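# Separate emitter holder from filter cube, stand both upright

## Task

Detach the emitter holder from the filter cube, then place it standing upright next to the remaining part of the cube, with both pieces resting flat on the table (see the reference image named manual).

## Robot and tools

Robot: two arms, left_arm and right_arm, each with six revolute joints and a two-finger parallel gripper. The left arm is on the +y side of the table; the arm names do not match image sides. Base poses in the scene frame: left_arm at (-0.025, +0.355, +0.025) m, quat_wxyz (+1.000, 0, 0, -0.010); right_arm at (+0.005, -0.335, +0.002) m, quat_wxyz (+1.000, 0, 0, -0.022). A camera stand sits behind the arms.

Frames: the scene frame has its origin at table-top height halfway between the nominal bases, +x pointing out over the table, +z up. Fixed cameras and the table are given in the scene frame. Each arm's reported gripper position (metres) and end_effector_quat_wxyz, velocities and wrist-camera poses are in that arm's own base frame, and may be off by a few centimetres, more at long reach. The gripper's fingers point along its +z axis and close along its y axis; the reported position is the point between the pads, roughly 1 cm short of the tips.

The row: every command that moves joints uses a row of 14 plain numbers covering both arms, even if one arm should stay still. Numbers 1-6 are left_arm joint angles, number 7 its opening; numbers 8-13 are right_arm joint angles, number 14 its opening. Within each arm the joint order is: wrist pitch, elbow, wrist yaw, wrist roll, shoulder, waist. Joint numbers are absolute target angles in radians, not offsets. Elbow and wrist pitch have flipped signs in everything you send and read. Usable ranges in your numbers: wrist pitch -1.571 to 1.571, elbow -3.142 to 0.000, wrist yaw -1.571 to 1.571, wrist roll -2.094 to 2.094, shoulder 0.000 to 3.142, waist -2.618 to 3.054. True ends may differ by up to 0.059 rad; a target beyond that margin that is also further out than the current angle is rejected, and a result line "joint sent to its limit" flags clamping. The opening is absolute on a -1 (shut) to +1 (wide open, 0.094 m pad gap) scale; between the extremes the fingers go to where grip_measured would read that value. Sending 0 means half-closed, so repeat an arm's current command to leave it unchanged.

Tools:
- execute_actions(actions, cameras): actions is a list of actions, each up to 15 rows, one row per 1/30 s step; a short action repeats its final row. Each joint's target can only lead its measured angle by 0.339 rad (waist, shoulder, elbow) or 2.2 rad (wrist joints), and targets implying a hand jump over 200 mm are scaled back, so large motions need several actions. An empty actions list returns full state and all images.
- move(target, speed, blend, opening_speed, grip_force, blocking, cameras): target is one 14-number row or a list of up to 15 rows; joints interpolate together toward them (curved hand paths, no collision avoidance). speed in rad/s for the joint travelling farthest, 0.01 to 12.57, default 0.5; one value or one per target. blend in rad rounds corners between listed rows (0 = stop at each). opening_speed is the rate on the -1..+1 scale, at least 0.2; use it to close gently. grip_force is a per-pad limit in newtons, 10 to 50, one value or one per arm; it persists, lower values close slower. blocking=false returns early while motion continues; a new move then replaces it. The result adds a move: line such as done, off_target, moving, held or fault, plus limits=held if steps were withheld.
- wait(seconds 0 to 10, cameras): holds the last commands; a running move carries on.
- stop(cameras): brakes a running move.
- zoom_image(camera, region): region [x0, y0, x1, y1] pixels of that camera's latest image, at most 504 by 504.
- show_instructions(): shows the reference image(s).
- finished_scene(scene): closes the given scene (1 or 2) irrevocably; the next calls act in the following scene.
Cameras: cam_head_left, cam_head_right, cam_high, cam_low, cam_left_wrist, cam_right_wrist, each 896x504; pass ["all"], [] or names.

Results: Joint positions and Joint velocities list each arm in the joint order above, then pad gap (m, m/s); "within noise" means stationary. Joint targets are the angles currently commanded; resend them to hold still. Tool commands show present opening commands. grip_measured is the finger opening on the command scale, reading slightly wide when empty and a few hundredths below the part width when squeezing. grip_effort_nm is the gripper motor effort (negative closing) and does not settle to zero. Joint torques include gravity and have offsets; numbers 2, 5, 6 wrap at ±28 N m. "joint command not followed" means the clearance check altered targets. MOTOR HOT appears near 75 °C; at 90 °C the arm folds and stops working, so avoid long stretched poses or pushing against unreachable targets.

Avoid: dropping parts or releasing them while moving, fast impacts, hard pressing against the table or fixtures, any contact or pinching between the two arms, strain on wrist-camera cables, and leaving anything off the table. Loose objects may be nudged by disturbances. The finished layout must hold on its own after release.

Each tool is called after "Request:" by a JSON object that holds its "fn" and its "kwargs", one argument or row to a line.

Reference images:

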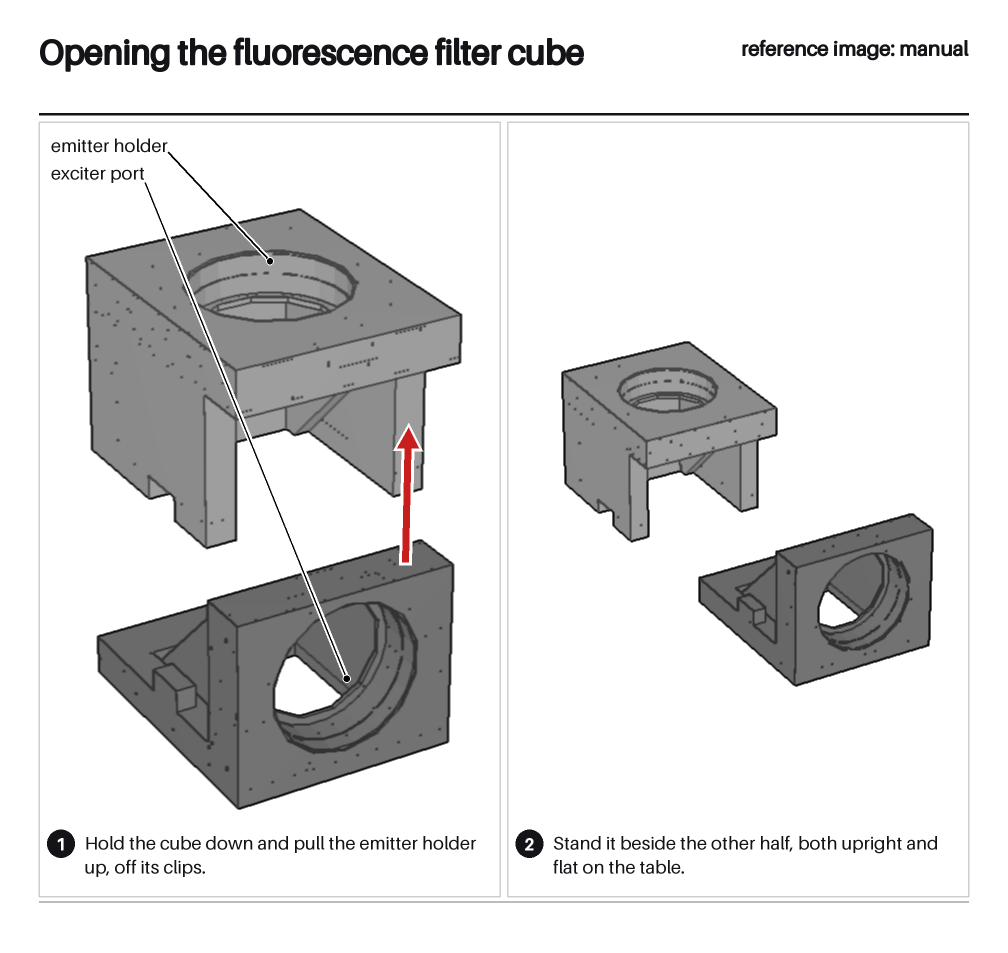

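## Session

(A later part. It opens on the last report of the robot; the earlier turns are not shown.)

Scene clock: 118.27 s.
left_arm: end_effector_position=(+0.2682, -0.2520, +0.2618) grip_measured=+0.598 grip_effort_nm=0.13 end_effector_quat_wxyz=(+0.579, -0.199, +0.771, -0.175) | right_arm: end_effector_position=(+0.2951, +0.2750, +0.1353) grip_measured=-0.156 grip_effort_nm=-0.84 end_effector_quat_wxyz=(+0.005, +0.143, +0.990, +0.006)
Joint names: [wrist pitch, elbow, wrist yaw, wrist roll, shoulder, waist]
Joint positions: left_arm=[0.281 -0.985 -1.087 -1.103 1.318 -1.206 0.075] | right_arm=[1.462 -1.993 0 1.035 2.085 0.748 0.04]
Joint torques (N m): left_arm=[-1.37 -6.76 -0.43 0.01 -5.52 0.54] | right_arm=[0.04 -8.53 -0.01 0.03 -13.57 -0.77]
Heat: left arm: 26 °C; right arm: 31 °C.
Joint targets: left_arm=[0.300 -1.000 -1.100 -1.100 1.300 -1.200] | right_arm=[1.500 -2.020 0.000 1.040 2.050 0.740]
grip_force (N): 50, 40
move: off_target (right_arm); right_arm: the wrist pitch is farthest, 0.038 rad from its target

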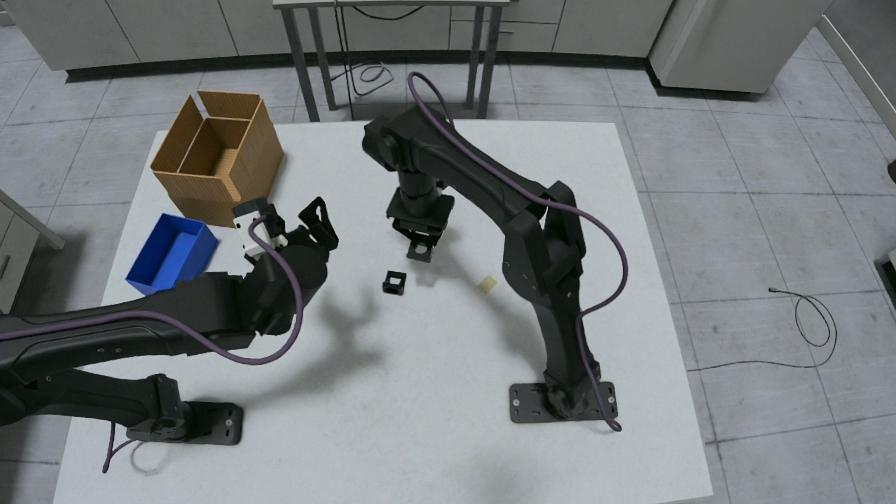

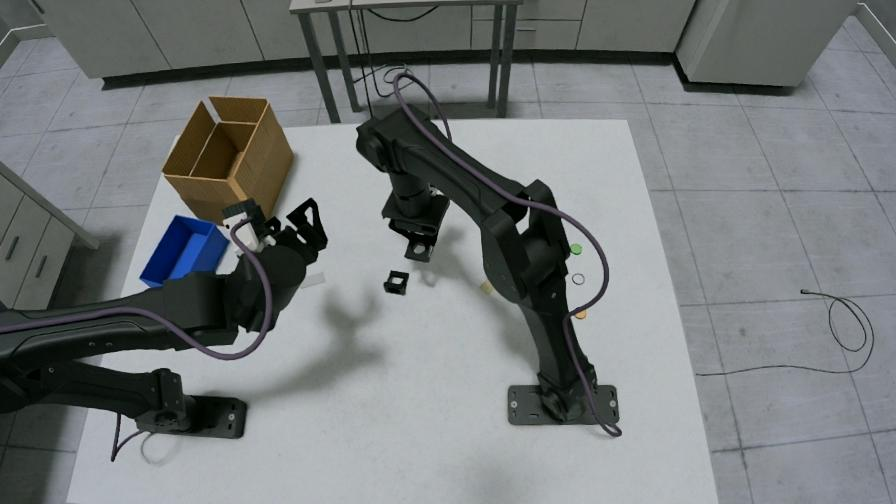

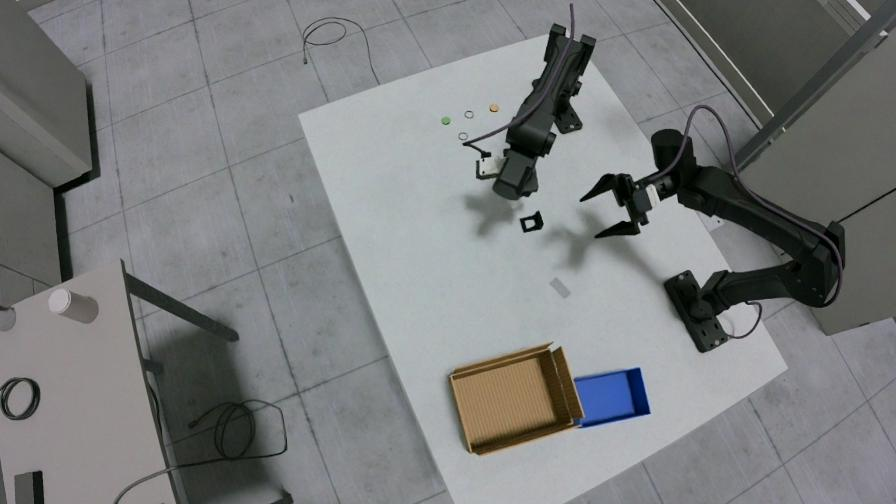

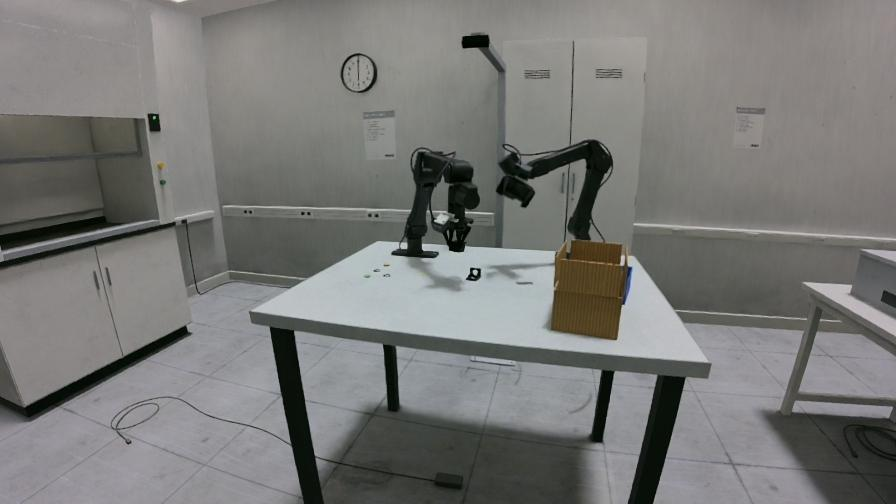

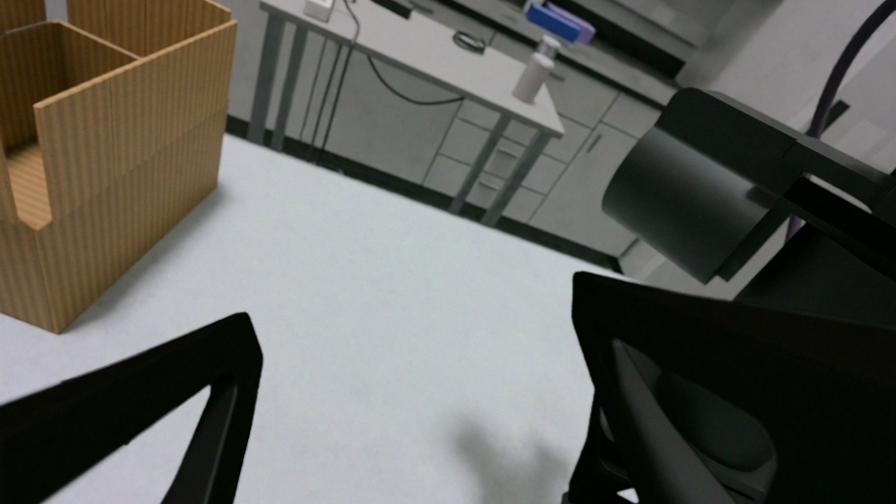

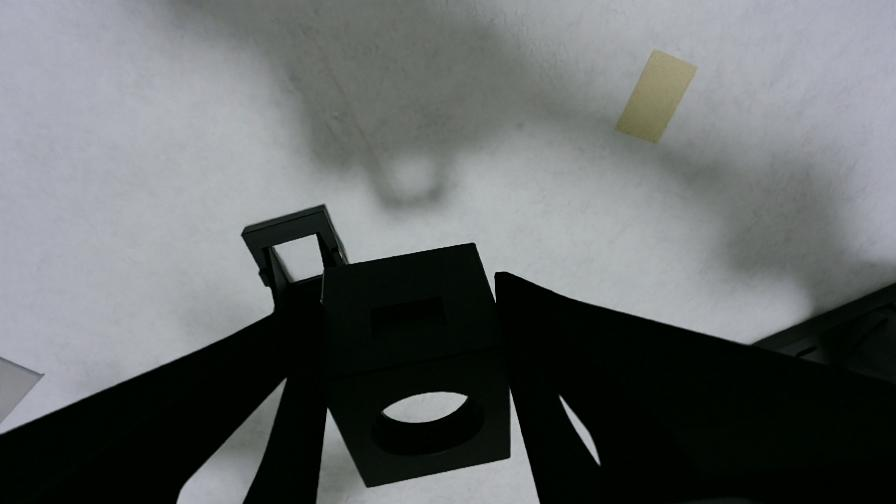

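Request:
{"fn": "move", "kwargs": {
  "target": [
    [0.3,-1.0,-1.1,-1.1,1.3,-1.2,0.6,1.43,-1.88,-0.084,0.885,2.065,0.6,-1],
    [0.3,-1.0,-1.1,-1.1,1.3,-1.2,0.6,1.24,-1.71,-0.084,0.885,2.088,0.6,-1]
  ],
  "speed": 0.25,
  "cameras": ["cam_low","cam_right_wrist","cam_head_left"]
}}

Request:
{"fn": "zoom_image", "kwargs": {
  "camera": "cam_low",
  "region": [420, 220, 500, 290]
}}

Request:
{"fn": "zoom_image", "kwargs": {
  "camera": "cam_head_left",
  "region": [370, 210, 510, 310]
}}

Scene clock: 124.23 s.
left_arm: end_effector_position=(+0.2681, -0.2519, +0.2617) grip_measured=+0.598 grip_effort_nm=0.13 end_effector_quat_wxyz=(+0.579, -0.198, +0.771, -0.174) | right_arm: end_effector_position=(+0.3158, +0.2365, +0.0665) grip_measured=-0.156 grip_effort_nm=-0.84 end_effector_quat_wxyz=(-0.036, +0.142, +0.989, +0.022)
Joint names: [wrist pitch, elbow, wrist yaw, wrist roll, shoulder, waist]
Joint positions: left_arm=[0.282 -0.985 -1.087 -1.103 1.318 -1.206 0.075] | right_arm=[1.226 -1.718 -0.081 0.888 2.085 0.603 0.04]
Joint torques (N m): left_arm=[-1.36 -6.93 -0.42 0.02 -5.39 0.55] | right_arm=[-0.09 -5.16 -0.1 -0.06 -10.35 -0.35]
Heat: left arm: 27 °C; right arm: 32 °C.
Joint targets: left_arm=[0.300 -1.000 -1.100 -1.100 1.300 -1.200] | right_arm=[1.240 -1.710 -0.084 0.885 2.088 0.600]
grip_force (N): 50, 40
move: done
Images, in order (width x height): cam_head_left 896x504, cam_low 896x504, cam_right_wrist 896x504.

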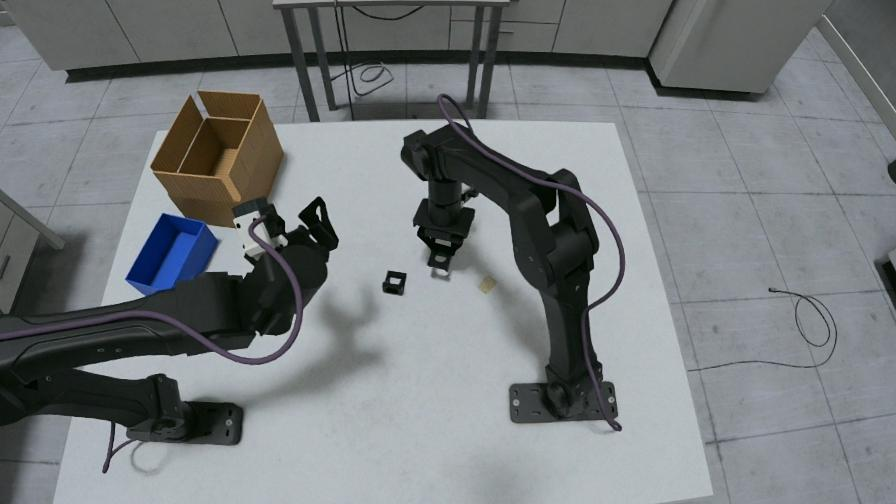

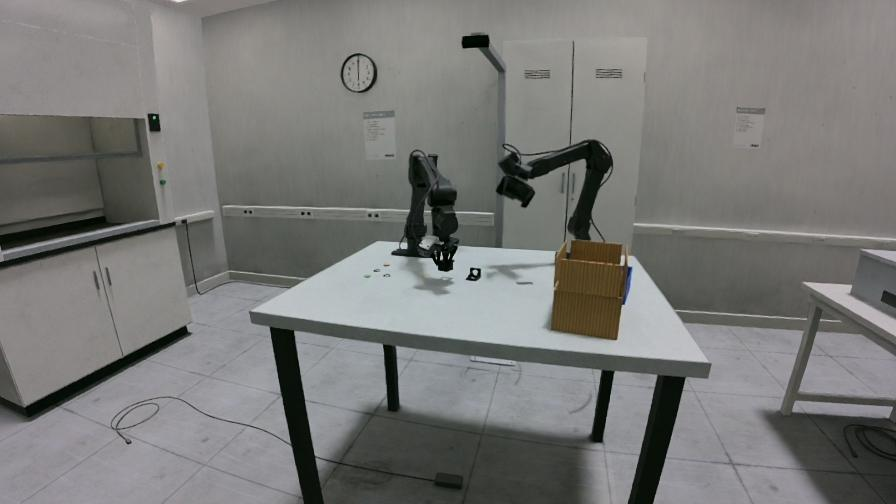

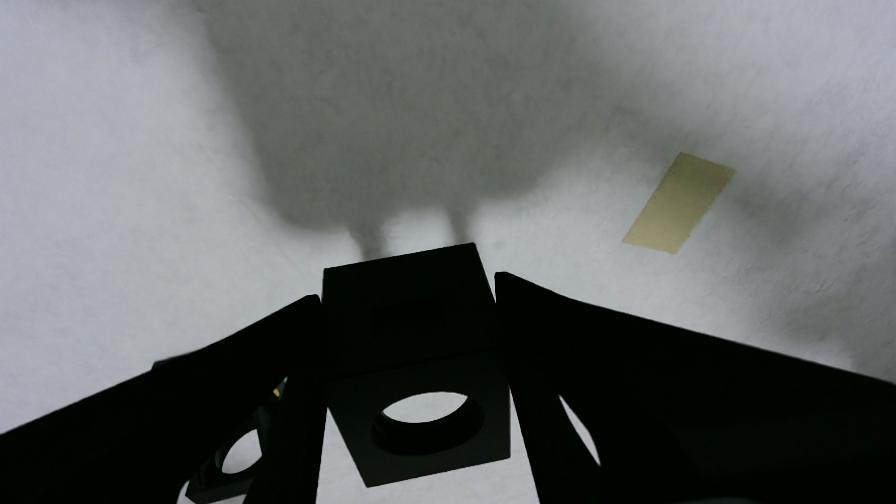

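Scaled by 6.300 from the camera's 896x504 image, which has a finer 1280x720 frame.

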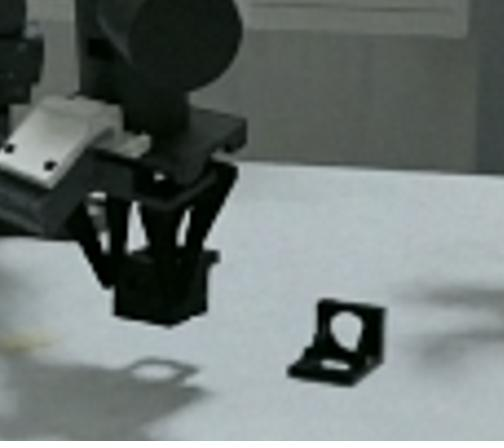

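Scaled by 3.600 from the camera's 896x504 image, which has a finer 1280x720 frame.

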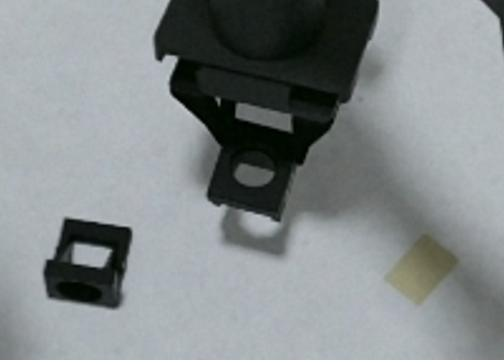

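Request:
{"fn": "move", "kwargs": {
  "target": [
    [0.3,-1.0,-1.1,-1.1,1.3,-1.2,0.6,1.18,-1.627,-0.07,0.885,2.098,0.6,-1]
  ],
  "speed": 0.1,
  "cameras": ["cam_low","cam_right_wrist","cam_head_left"]
}}

Request:
{"fn": "zoom_image", "kwargs": {
  "camera": "cam_low",
  "region": [420, 220, 500, 290]
}}

Request:
{"fn": "zoom_image", "kwargs": {
  "camera": "cam_head_left",
  "region": [370, 210, 510, 310]
}}

Scene clock: 126.47 s.
left_arm: end_effector_position=(+0.2681, -0.2519, +0.2617) grip_measured=+0.598 grip_effort_nm=0.13 end_effector_quat_wxyz=(+0.579, -0.198, +0.771, -0.174) | right_arm: end_effector_position=(+0.3084, +0.2312, +0.0462) grip_measured=-0.156 grip_effort_nm=-0.84 end_effector_quat_wxyz=(-0.044, +0.143, +0.989, +0.014)
Joint names: [wrist pitch, elbow, wrist yaw, wrist roll, shoulder, waist]
Joint positions: left_arm=[0.282 -0.985 -1.087 -1.103 1.318 -1.206 0.075] | right_arm=[1.166 -1.635 -0.08 0.888 2.085 0.603 0.04]
Joint torques (N m): left_arm=[-1.36 -6.89 -0.43 0.02 -5.46 0.55] | right_arm=[-0.06 -4.88 0.06 -0.04 -9.4 -0.34]
Heat: left arm: 27 °C; right arm: 31 °C.
Joint targets: left_arm=[0.300 -1.000 -1.100 -1.100 1.300 -1.200] | right_arm=[1.180 -1.627 -0.070 0.885 2.098 0.600]
grip_force (N): 50, 40
move: done
Images, in order (width x height): cam_head_left 896x504, cam_low 896x504, cam_right_wrist 896x504.

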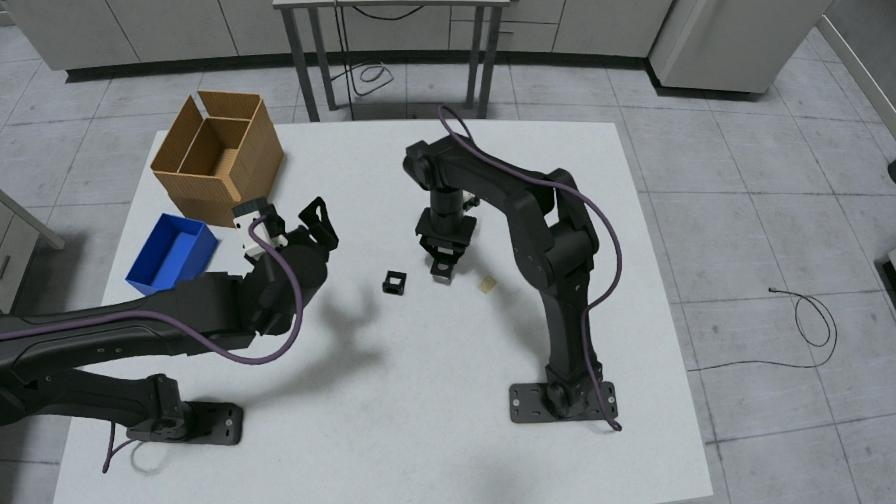

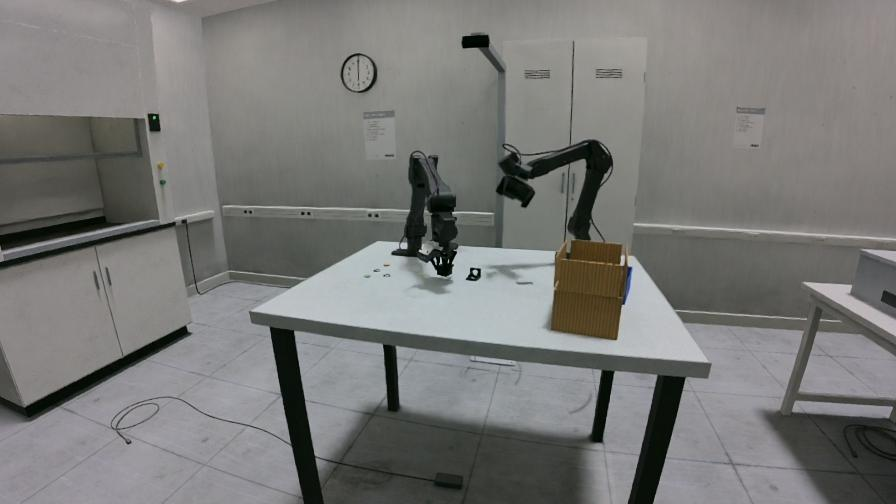

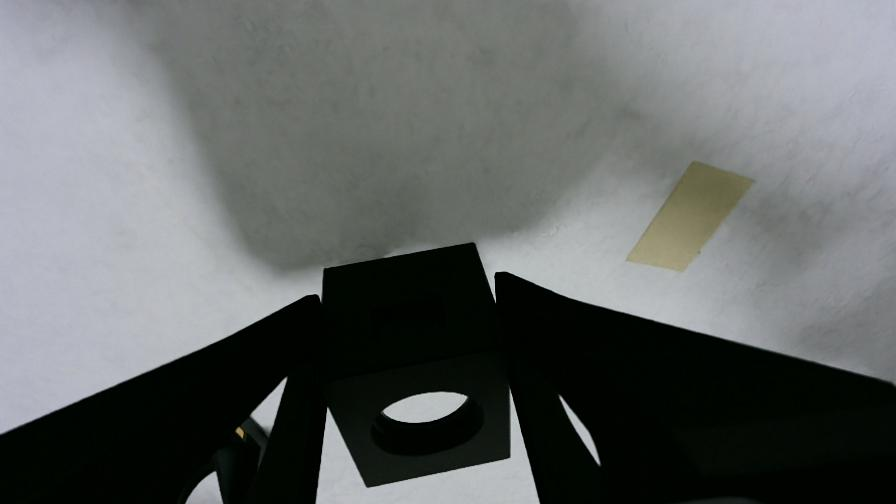

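Scaled by 6.300 from the camera's 896x504 image, which has a finer 1280x720 frame.

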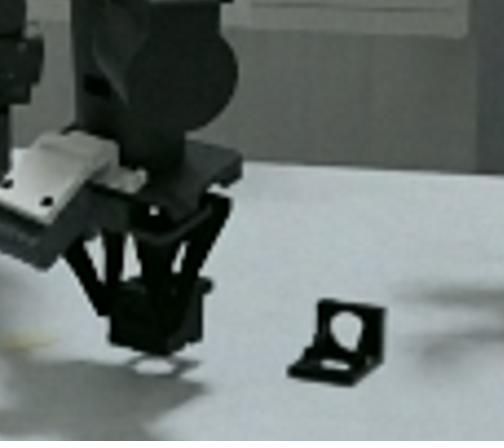

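Scaled by 3.600 from the camera's 896x504 image, which has a finer 1280x720 frame.

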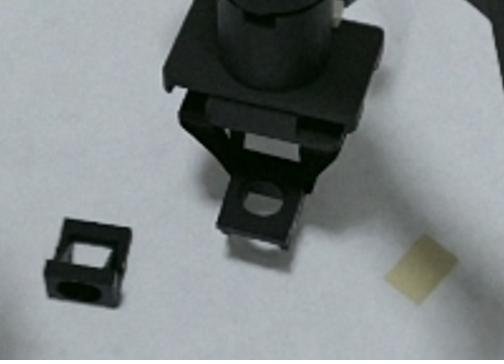

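Request:
{"fn": "move", "kwargs": {
  "target": [
    [0.3,-1.0,-1.1,-1.1,1.3,-1.2,0.6,1.14,-1.593,-0.07,0.885,2.102,0.6,-1],
    [0.3,-1.0,-1.1,-1.1,1.3,-1.2,0.6,1.12,-1.576,-0.07,0.885,2.104,0.6,-1]
  ],
  "speed": 0.1,
  "cameras": ["cam_low","cam_head_left"]
}}

Request:
{"fn": "zoom_image", "kwargs": {
  "camera": "cam_low",
  "region": [420, 220, 500, 290]
}}

Scene clock: 129.80 s.
left_arm: end_effector_position=(+0.2681, -0.2519, +0.2617) grip_measured=+0.598 grip_effort_nm=0.13 end_effector_quat_wxyz=(+0.579, -0.198, +0.771, -0.174) | right_arm: end_effector_position=(+0.3077, +0.2307, +0.0336) grip_measured=-0.156 grip_effort_nm=-0.84 end_effector_quat_wxyz=(-0.040, +0.143, +0.989, +0.017)
Joint names: [wrist pitch, elbow, wrist yaw, wrist roll, shoulder, waist]
Joint positions: left_arm=[0.282 -0.985 -1.087 -1.103 1.318 -1.206 0.075] | right_arm=[1.106 -1.584 -0.08 0.888 2.085 0.603 0.04]
Joint torques (N m): left_arm=[-1.35 -6.84 -0.43 0.01 -5.44 0.54] | right_arm=[-0.04 -4.88 0.06 -0.06 -8.92 -0.36]
Heat: left arm: 27 °C; right arm: 31 °C.
Joint targets: left_arm=[0.300 -1.000 -1.100 -1.100 1.300 -1.200] | right_arm=[1.120 -1.576 -0.070 0.885 2.104 0.600]
grip_force (N): 50, 40
move: done
Images, in order (width x height): cam_head_left 896x504, cam_low 896x504.

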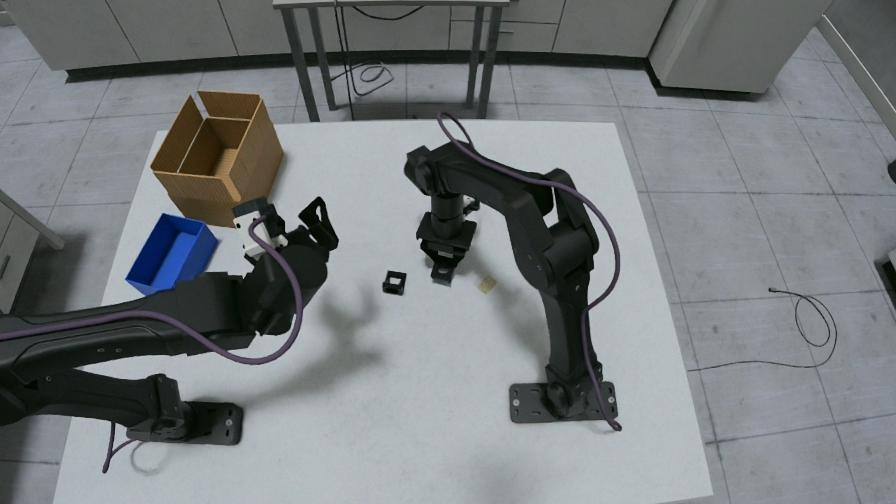

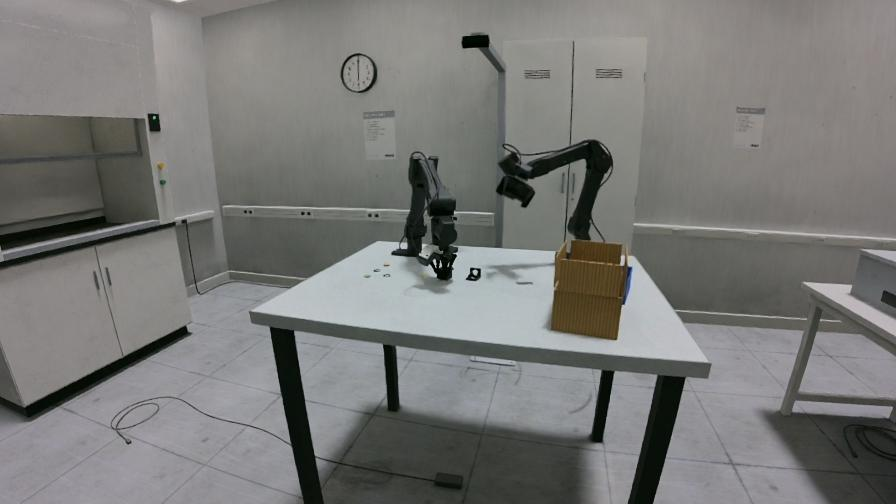

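Scaled by 6.300 from the camera's 896x504 image, which has a finer 1280x720 frame.

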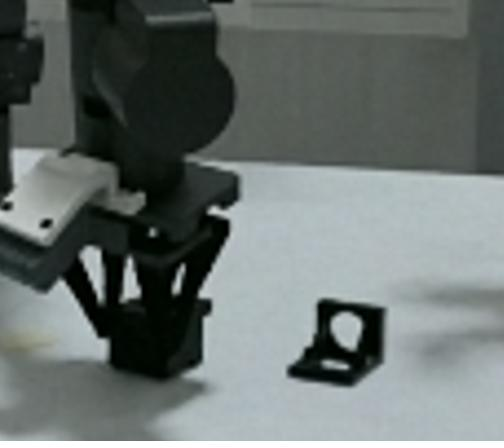

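Request:
{"fn": "move", "kwargs": {
  "target": [
    [0.3,-1.0,-1.1,-1.1,1.3,-1.2,0.6,1.105,-1.562,-0.07,0.885,2.106,0.6,-1],
    [0.3,-1.0,-1.1,-1.1,1.3,-1.2,0.6,1.095,-1.55,-0.07,0.885,2.108,0.6,-1]
  ],
  "speed": 0.06
}}

Request:
{"fn": "move", "kwargs": {
  "target": [0.3,-1.0,-1.1,-1.1,1.3,-1.2,0.6,1.08,-1.535,-0.07,0.885,2.11,0.6,-1],
  "speed": 0.06,
  "cameras": ["cam_low"]
}}

Request:
{"fn": "zoom_image", "kwargs": {
  "camera": "cam_low",
  "region": [420, 220, 500, 290]
}}

Scene clock: 131.50 s.
left_arm: end_effector_position=(+0.2681, -0.2519, +0.2617) grip_measured=+0.598 grip_effort_nm=0.13 end_effector_quat_wxyz=(+0.579, -0.198, +0.771, -0.174) | right_arm: end_effector_position=(+0.3070, +0.2302, +0.0299) grip_measured=-0.156 grip_effort_nm=-0.84 end_effector_quat_wxyz=(-0.040, +0.142, +0.989, +0.017)
Joint names: [wrist pitch, elbow, wrist yaw, wrist roll, shoulder, waist]
Joint positions: left_arm=[0.282 -0.985 -1.087 -1.103 1.318 -1.206 0.075] | right_arm=[1.09 -1.569 -0.08 0.887 2.085 0.603 0.04]
Joint torques (N m): left_arm=[-1.36 -6.82 -0.44 0.01 -5.44 0.57] | right_arm=[-0.15 -3.89 0.06 -0.03 -8.54 -0.24]
Heat: left arm: 27 °C; right arm: 31 °C.
Joint targets: left_arm=[0.300 -1.000 -1.100 -1.100 1.300 -1.200] | right_arm=[1.095 -1.550 -0.070 0.885 2.108 0.600]
grip_force (N): 50, 40
move: done

Scene clock: 132.20 s.
left_arm: end_effector_position=(+0.2681, -0.2519, +0.2617) grip_measured=+0.598 grip_effort_nm=0.13 end_effector_quat_wxyz=(+0.579, -0.198, +0.771, -0.174) | right_arm: end_effector_position=(+0.3068, +0.2300, +0.0290) grip_measured=-0.156 grip_effort_nm=-0.84 end_effector_quat_wxyz=(-0.040, +0.142, +0.989, +0.017)
Joint names: [wrist pitch, elbow, wrist yaw, wrist roll, shoulder, waist]
Joint positions: left_arm=[0.282 -0.985 -1.087 -1.103 1.318 -1.206 0.075] | right_arm=[1.087 -1.565 -0.08 0.887 2.085 0.603 0.04]
Joint torques (N m): left_arm=[-1.36 -6.84 -0.45 0.02 -5.42 0.57] | right_arm=[-0.28 -2.86 0.06 -0.04 -8.4 -0.39]
Heat: left arm: 27 °C; right arm: 31 °C.
Joint targets: left_arm=[0.300 -1.000 -1.100 -1.100 1.300 -1.200] | right_arm=[1.080 -1.535 -0.070 0.885 2.110 0.600]
grip_force (N): 50, 40
move: done
Images, in order (width x height): cam_low 896x504.

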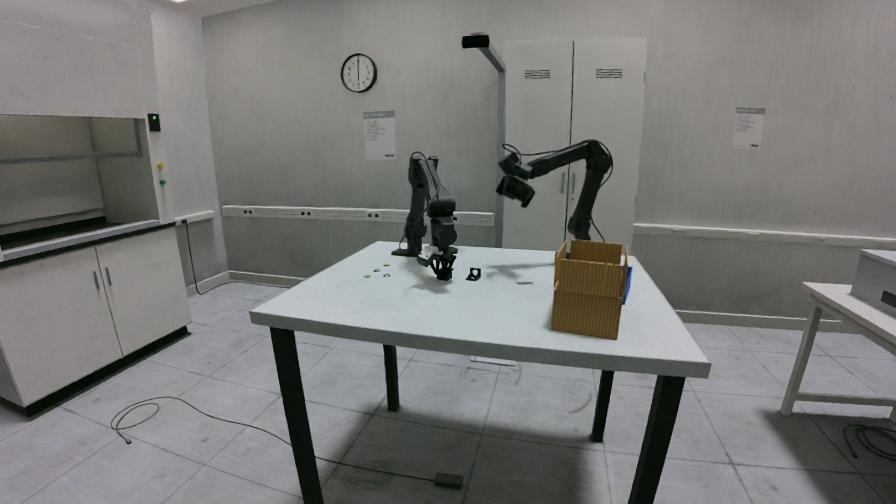

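Scaled by 6.300 from the camera's 896x504 image, which has a finer 1280x720 frame.

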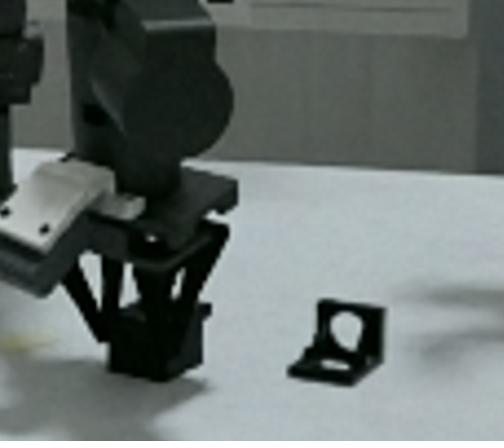

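Request:
{"fn": "move", "kwargs": {
  "target": [0.3,-1.0,-1.1,-1.1,1.3,-1.2,0.6,1.078,-1.53,-0.07,0.885,2.11,0.6,0.2],
  "speed": 0.06,
  "opening_speed": 0.4,
  "cameras": ["cam_low","cam_right_wrist"]
}}

Request:
{"fn": "zoom_image", "kwargs": {
  "camera": "cam_low",
  "region": [420, 220, 500, 290]
}}

Scene clock: 135.87 s.
left_arm: end_effector_position=(+0.2681, -0.2519, +0.2617) grip_measured=+0.598 grip_effort_nm=0.13 end_effector_quat_wxyz=(+0.579, -0.198, +0.771, -0.174) | right_arm: end_effector_position=(+0.3033, +0.2270, +0.0205) grip_measured=+0.197 grip_effort_nm=0.14 end_effector_quat_wxyz=(-0.046, +0.142, +0.989, +0.013)
Joint names: [wrist pitch, elbow, wrist yaw, wrist roll, shoulder, waist]
Joint positions: left_arm=[0.282 -0.985 -1.087 -1.103 1.318 -1.206 0.075] | right_arm=[1.069 -1.539 -0.081 0.885 2.092 0.601 0.056]
Joint torques (N m): left_arm=[-1.37 -6.84 -0.45 0.01 -5.48 0.49] | right_arm=[-0.1 -4.7 0.08 0 -8.84 -0.17]
Heat: left arm: 27 °C; right arm: 30 °C.
Joint targets: left_arm=[0.300 -1.000 -1.100 -1.100 1.300 -1.200] | right_arm=[1.078 -1.530 -0.070 0.885 2.110 0.600]
grip_force (N): 50, 40
move: done
Images, in order (width x height): cam_low 896x504, cam_right_wrist 896x504.

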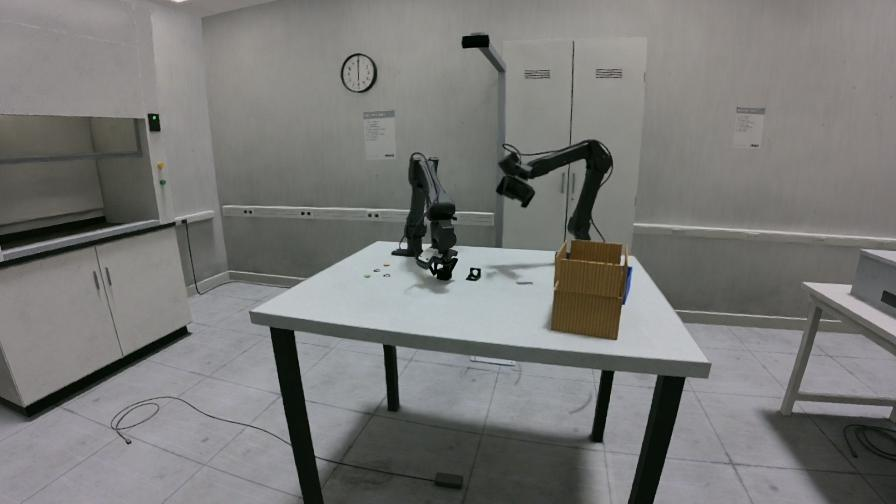

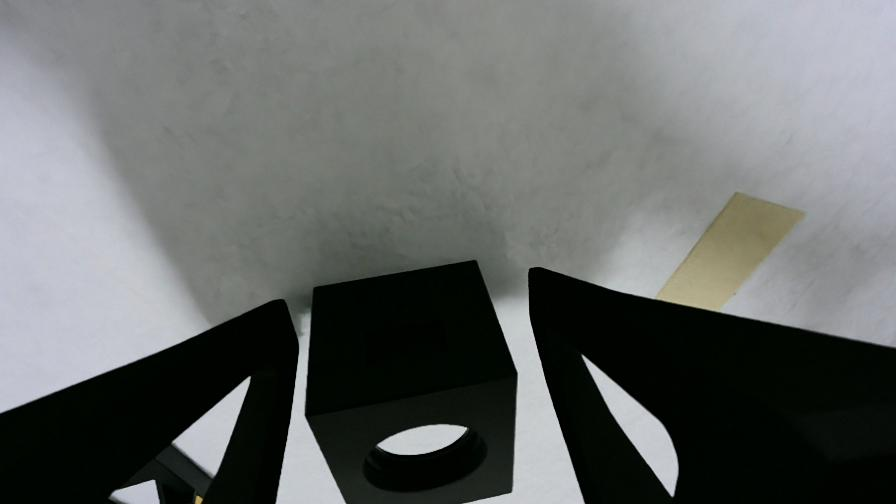

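Scaled by 6.300 from the camera's 896x504 image, which has a finer 1280x720 frame.

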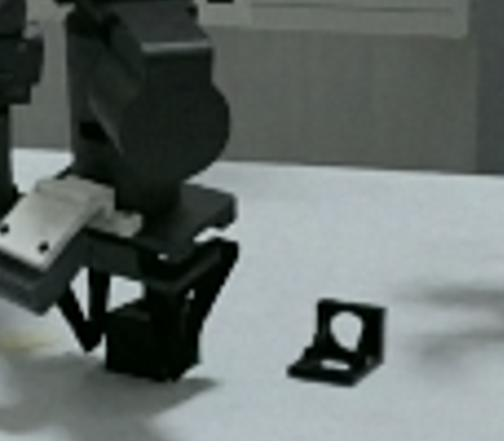

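Request:
{"fn": "move", "kwargs": {
  "target": [
    [0.3,-1.0,-1.1,-1.1,1.3,-1.2,0.6,1.17,-1.615,-0.08,0.885,2.108,0.602,0.2],
    [0.3,-1.0,-1.1,-1.1,1.3,-1.2,0.6,1.45,-1.88,-0.08,0.885,2.085,0.602,0.2],
    [0.3,-1.0,-1.1,-1.1,1.3,-1.2,0.6,1.5,-2.1,-0.08,0.885,2.0,0.3,0.2]
  ],
  "speed": [0.12,0.3,0.6],
  "blend": [0.02,0.05,0],
  "cameras": ["cam_low","cam_right_wrist","cam_head_left","cam_high"]
}}

Request:
{"fn": "zoom_image", "kwargs": {
  "camera": "cam_low",
  "region": [420, 220, 500, 290]
}}

Request:
{"fn": "zoom_image", "kwargs": {
  "camera": "cam_high",
  "region": [470, 150, 590, 240]
}}

Request:
{"fn": "zoom_image", "kwargs": {
  "camera": "cam_head_left",
  "region": [360, 230, 500, 310]
}}

Scene clock: 139.63 s.
left_arm: end_effector_position=(+0.2681, -0.2519, +0.2617) grip_measured=+0.598 grip_effort_nm=0.13 end_effector_quat_wxyz=(+0.579, -0.198, +0.771, -0.174) | right_arm: end_effector_position=(+0.3947, +0.1358, +0.1828) grip_measured=+0.197 grip_effort_nm=0.14 end_effector_quat_wxyz=(+0.044, +0.287, +0.954, +0.079)
Joint names: [wrist pitch, elbow, wrist yaw, wrist roll, shoulder, waist]
Joint positions: left_arm=[0.282 -0.985 -1.087 -1.103 1.318 -1.206 0.075] | right_arm=[1.467 -2.083 -0.083 0.885 2.026 0.293 0.056]
Joint torques (N m): left_arm=[-1.37 -6.87 -0.45 0.02 -5.42 0.55] | right_arm=[-0.28 -7.56 -0.04 -0.02 -12.38 0.51]
Heat: left arm: 27 °C; right arm: 30 °C.
Joint targets: left_arm=[0.300 -1.000 -1.100 -1.100 1.300 -1.200] | right_arm=[1.500 -2.100 -0.080 0.885 2.000 0.300]
grip_force (N): 50, 40
move: done
Images, in order (width x height): cam_head_left 896x504, cam_high 896x504, cam_low 896x504, cam_right_wrist 896x504.

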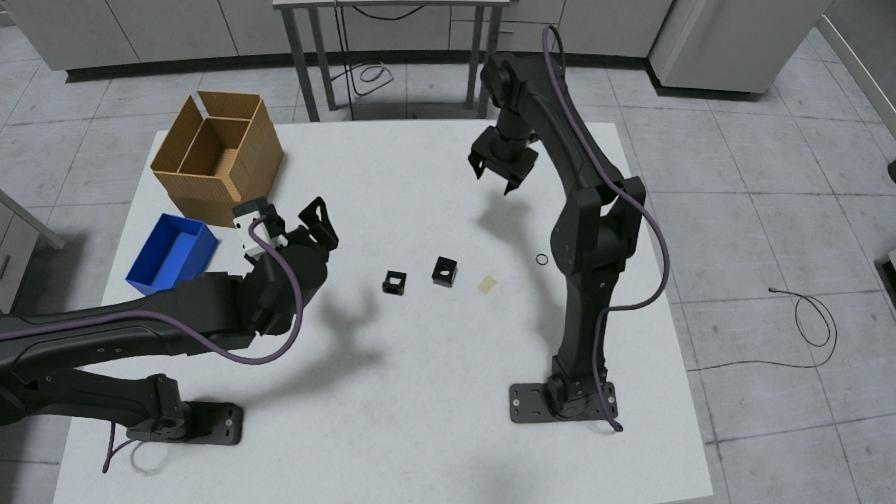

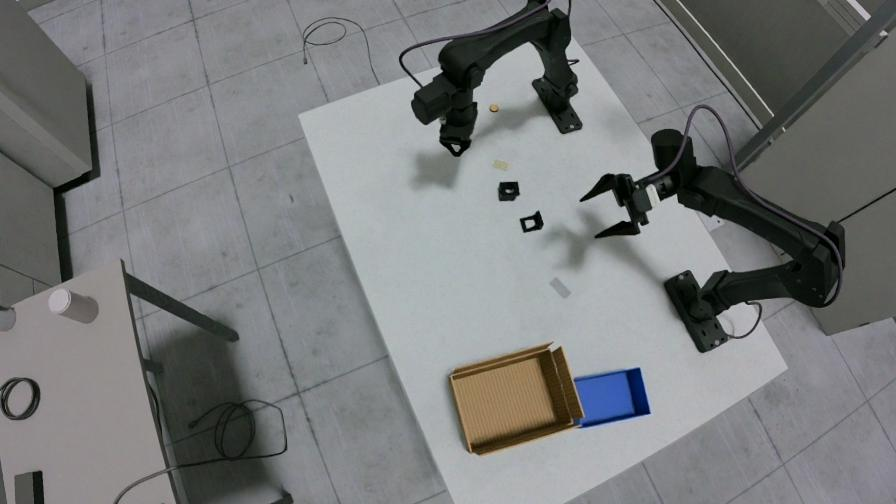

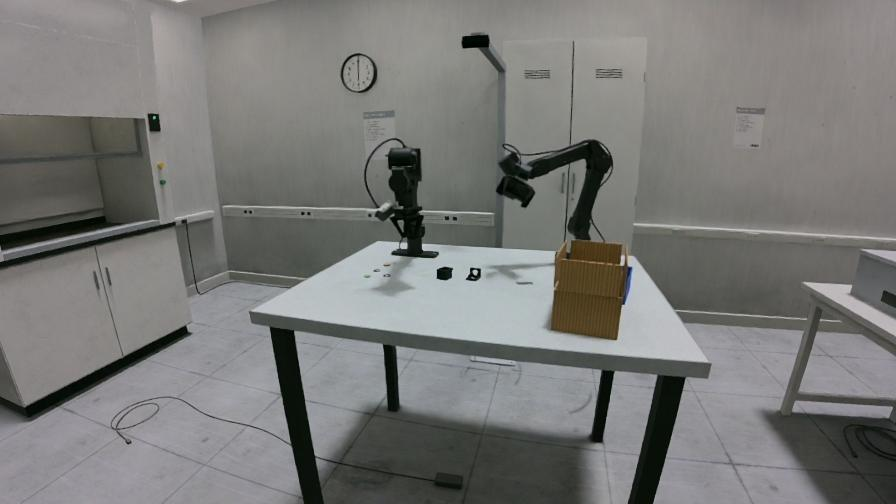

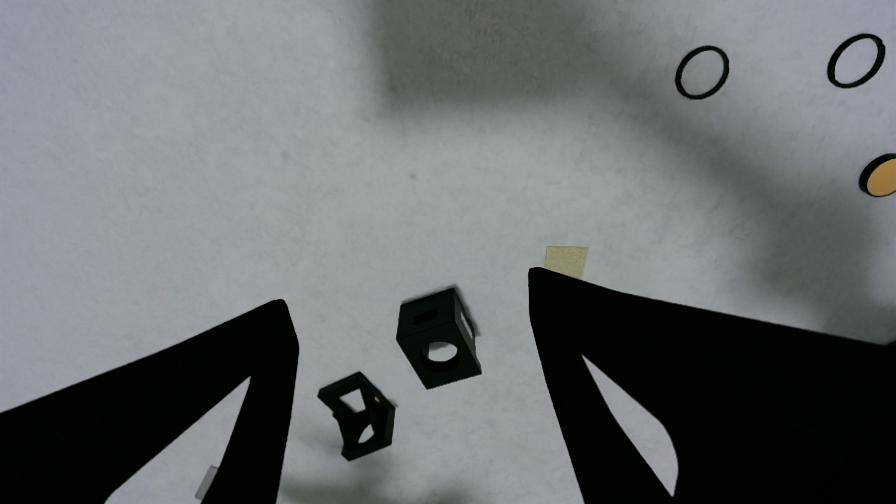

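Scaled by 6.300 from the camera's 896x504 image, which has a finer 1280x720 frame.

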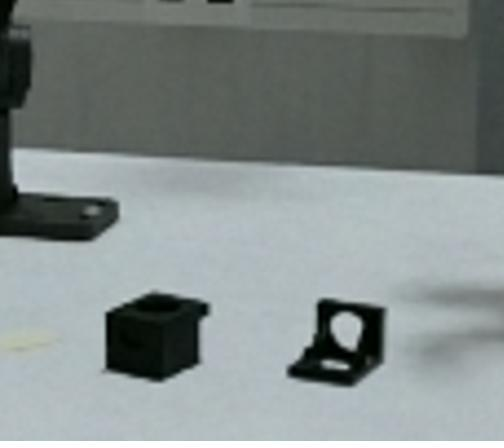

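Scaled by 4.200 from the camera's 896x504 image, which has a finer 1280x720 frame.

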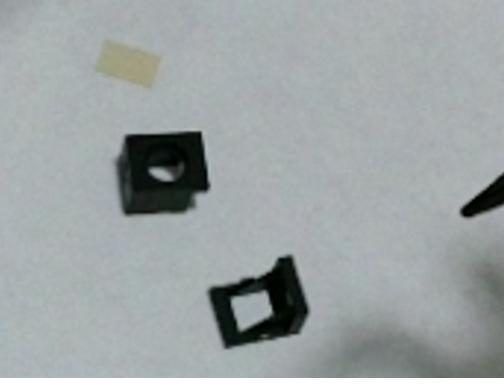

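Scaled by 3.600 from the camera's 896x504 image, which has a finer 1280x720 frame.

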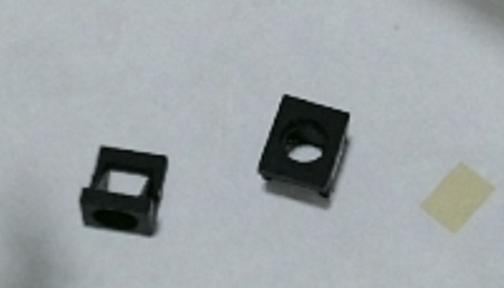

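Both upright and flat. Done.

Request:
{"fn": "finished_scene", "kwargs": {
  "scene": 1
}}

The scene is finished: the task was done.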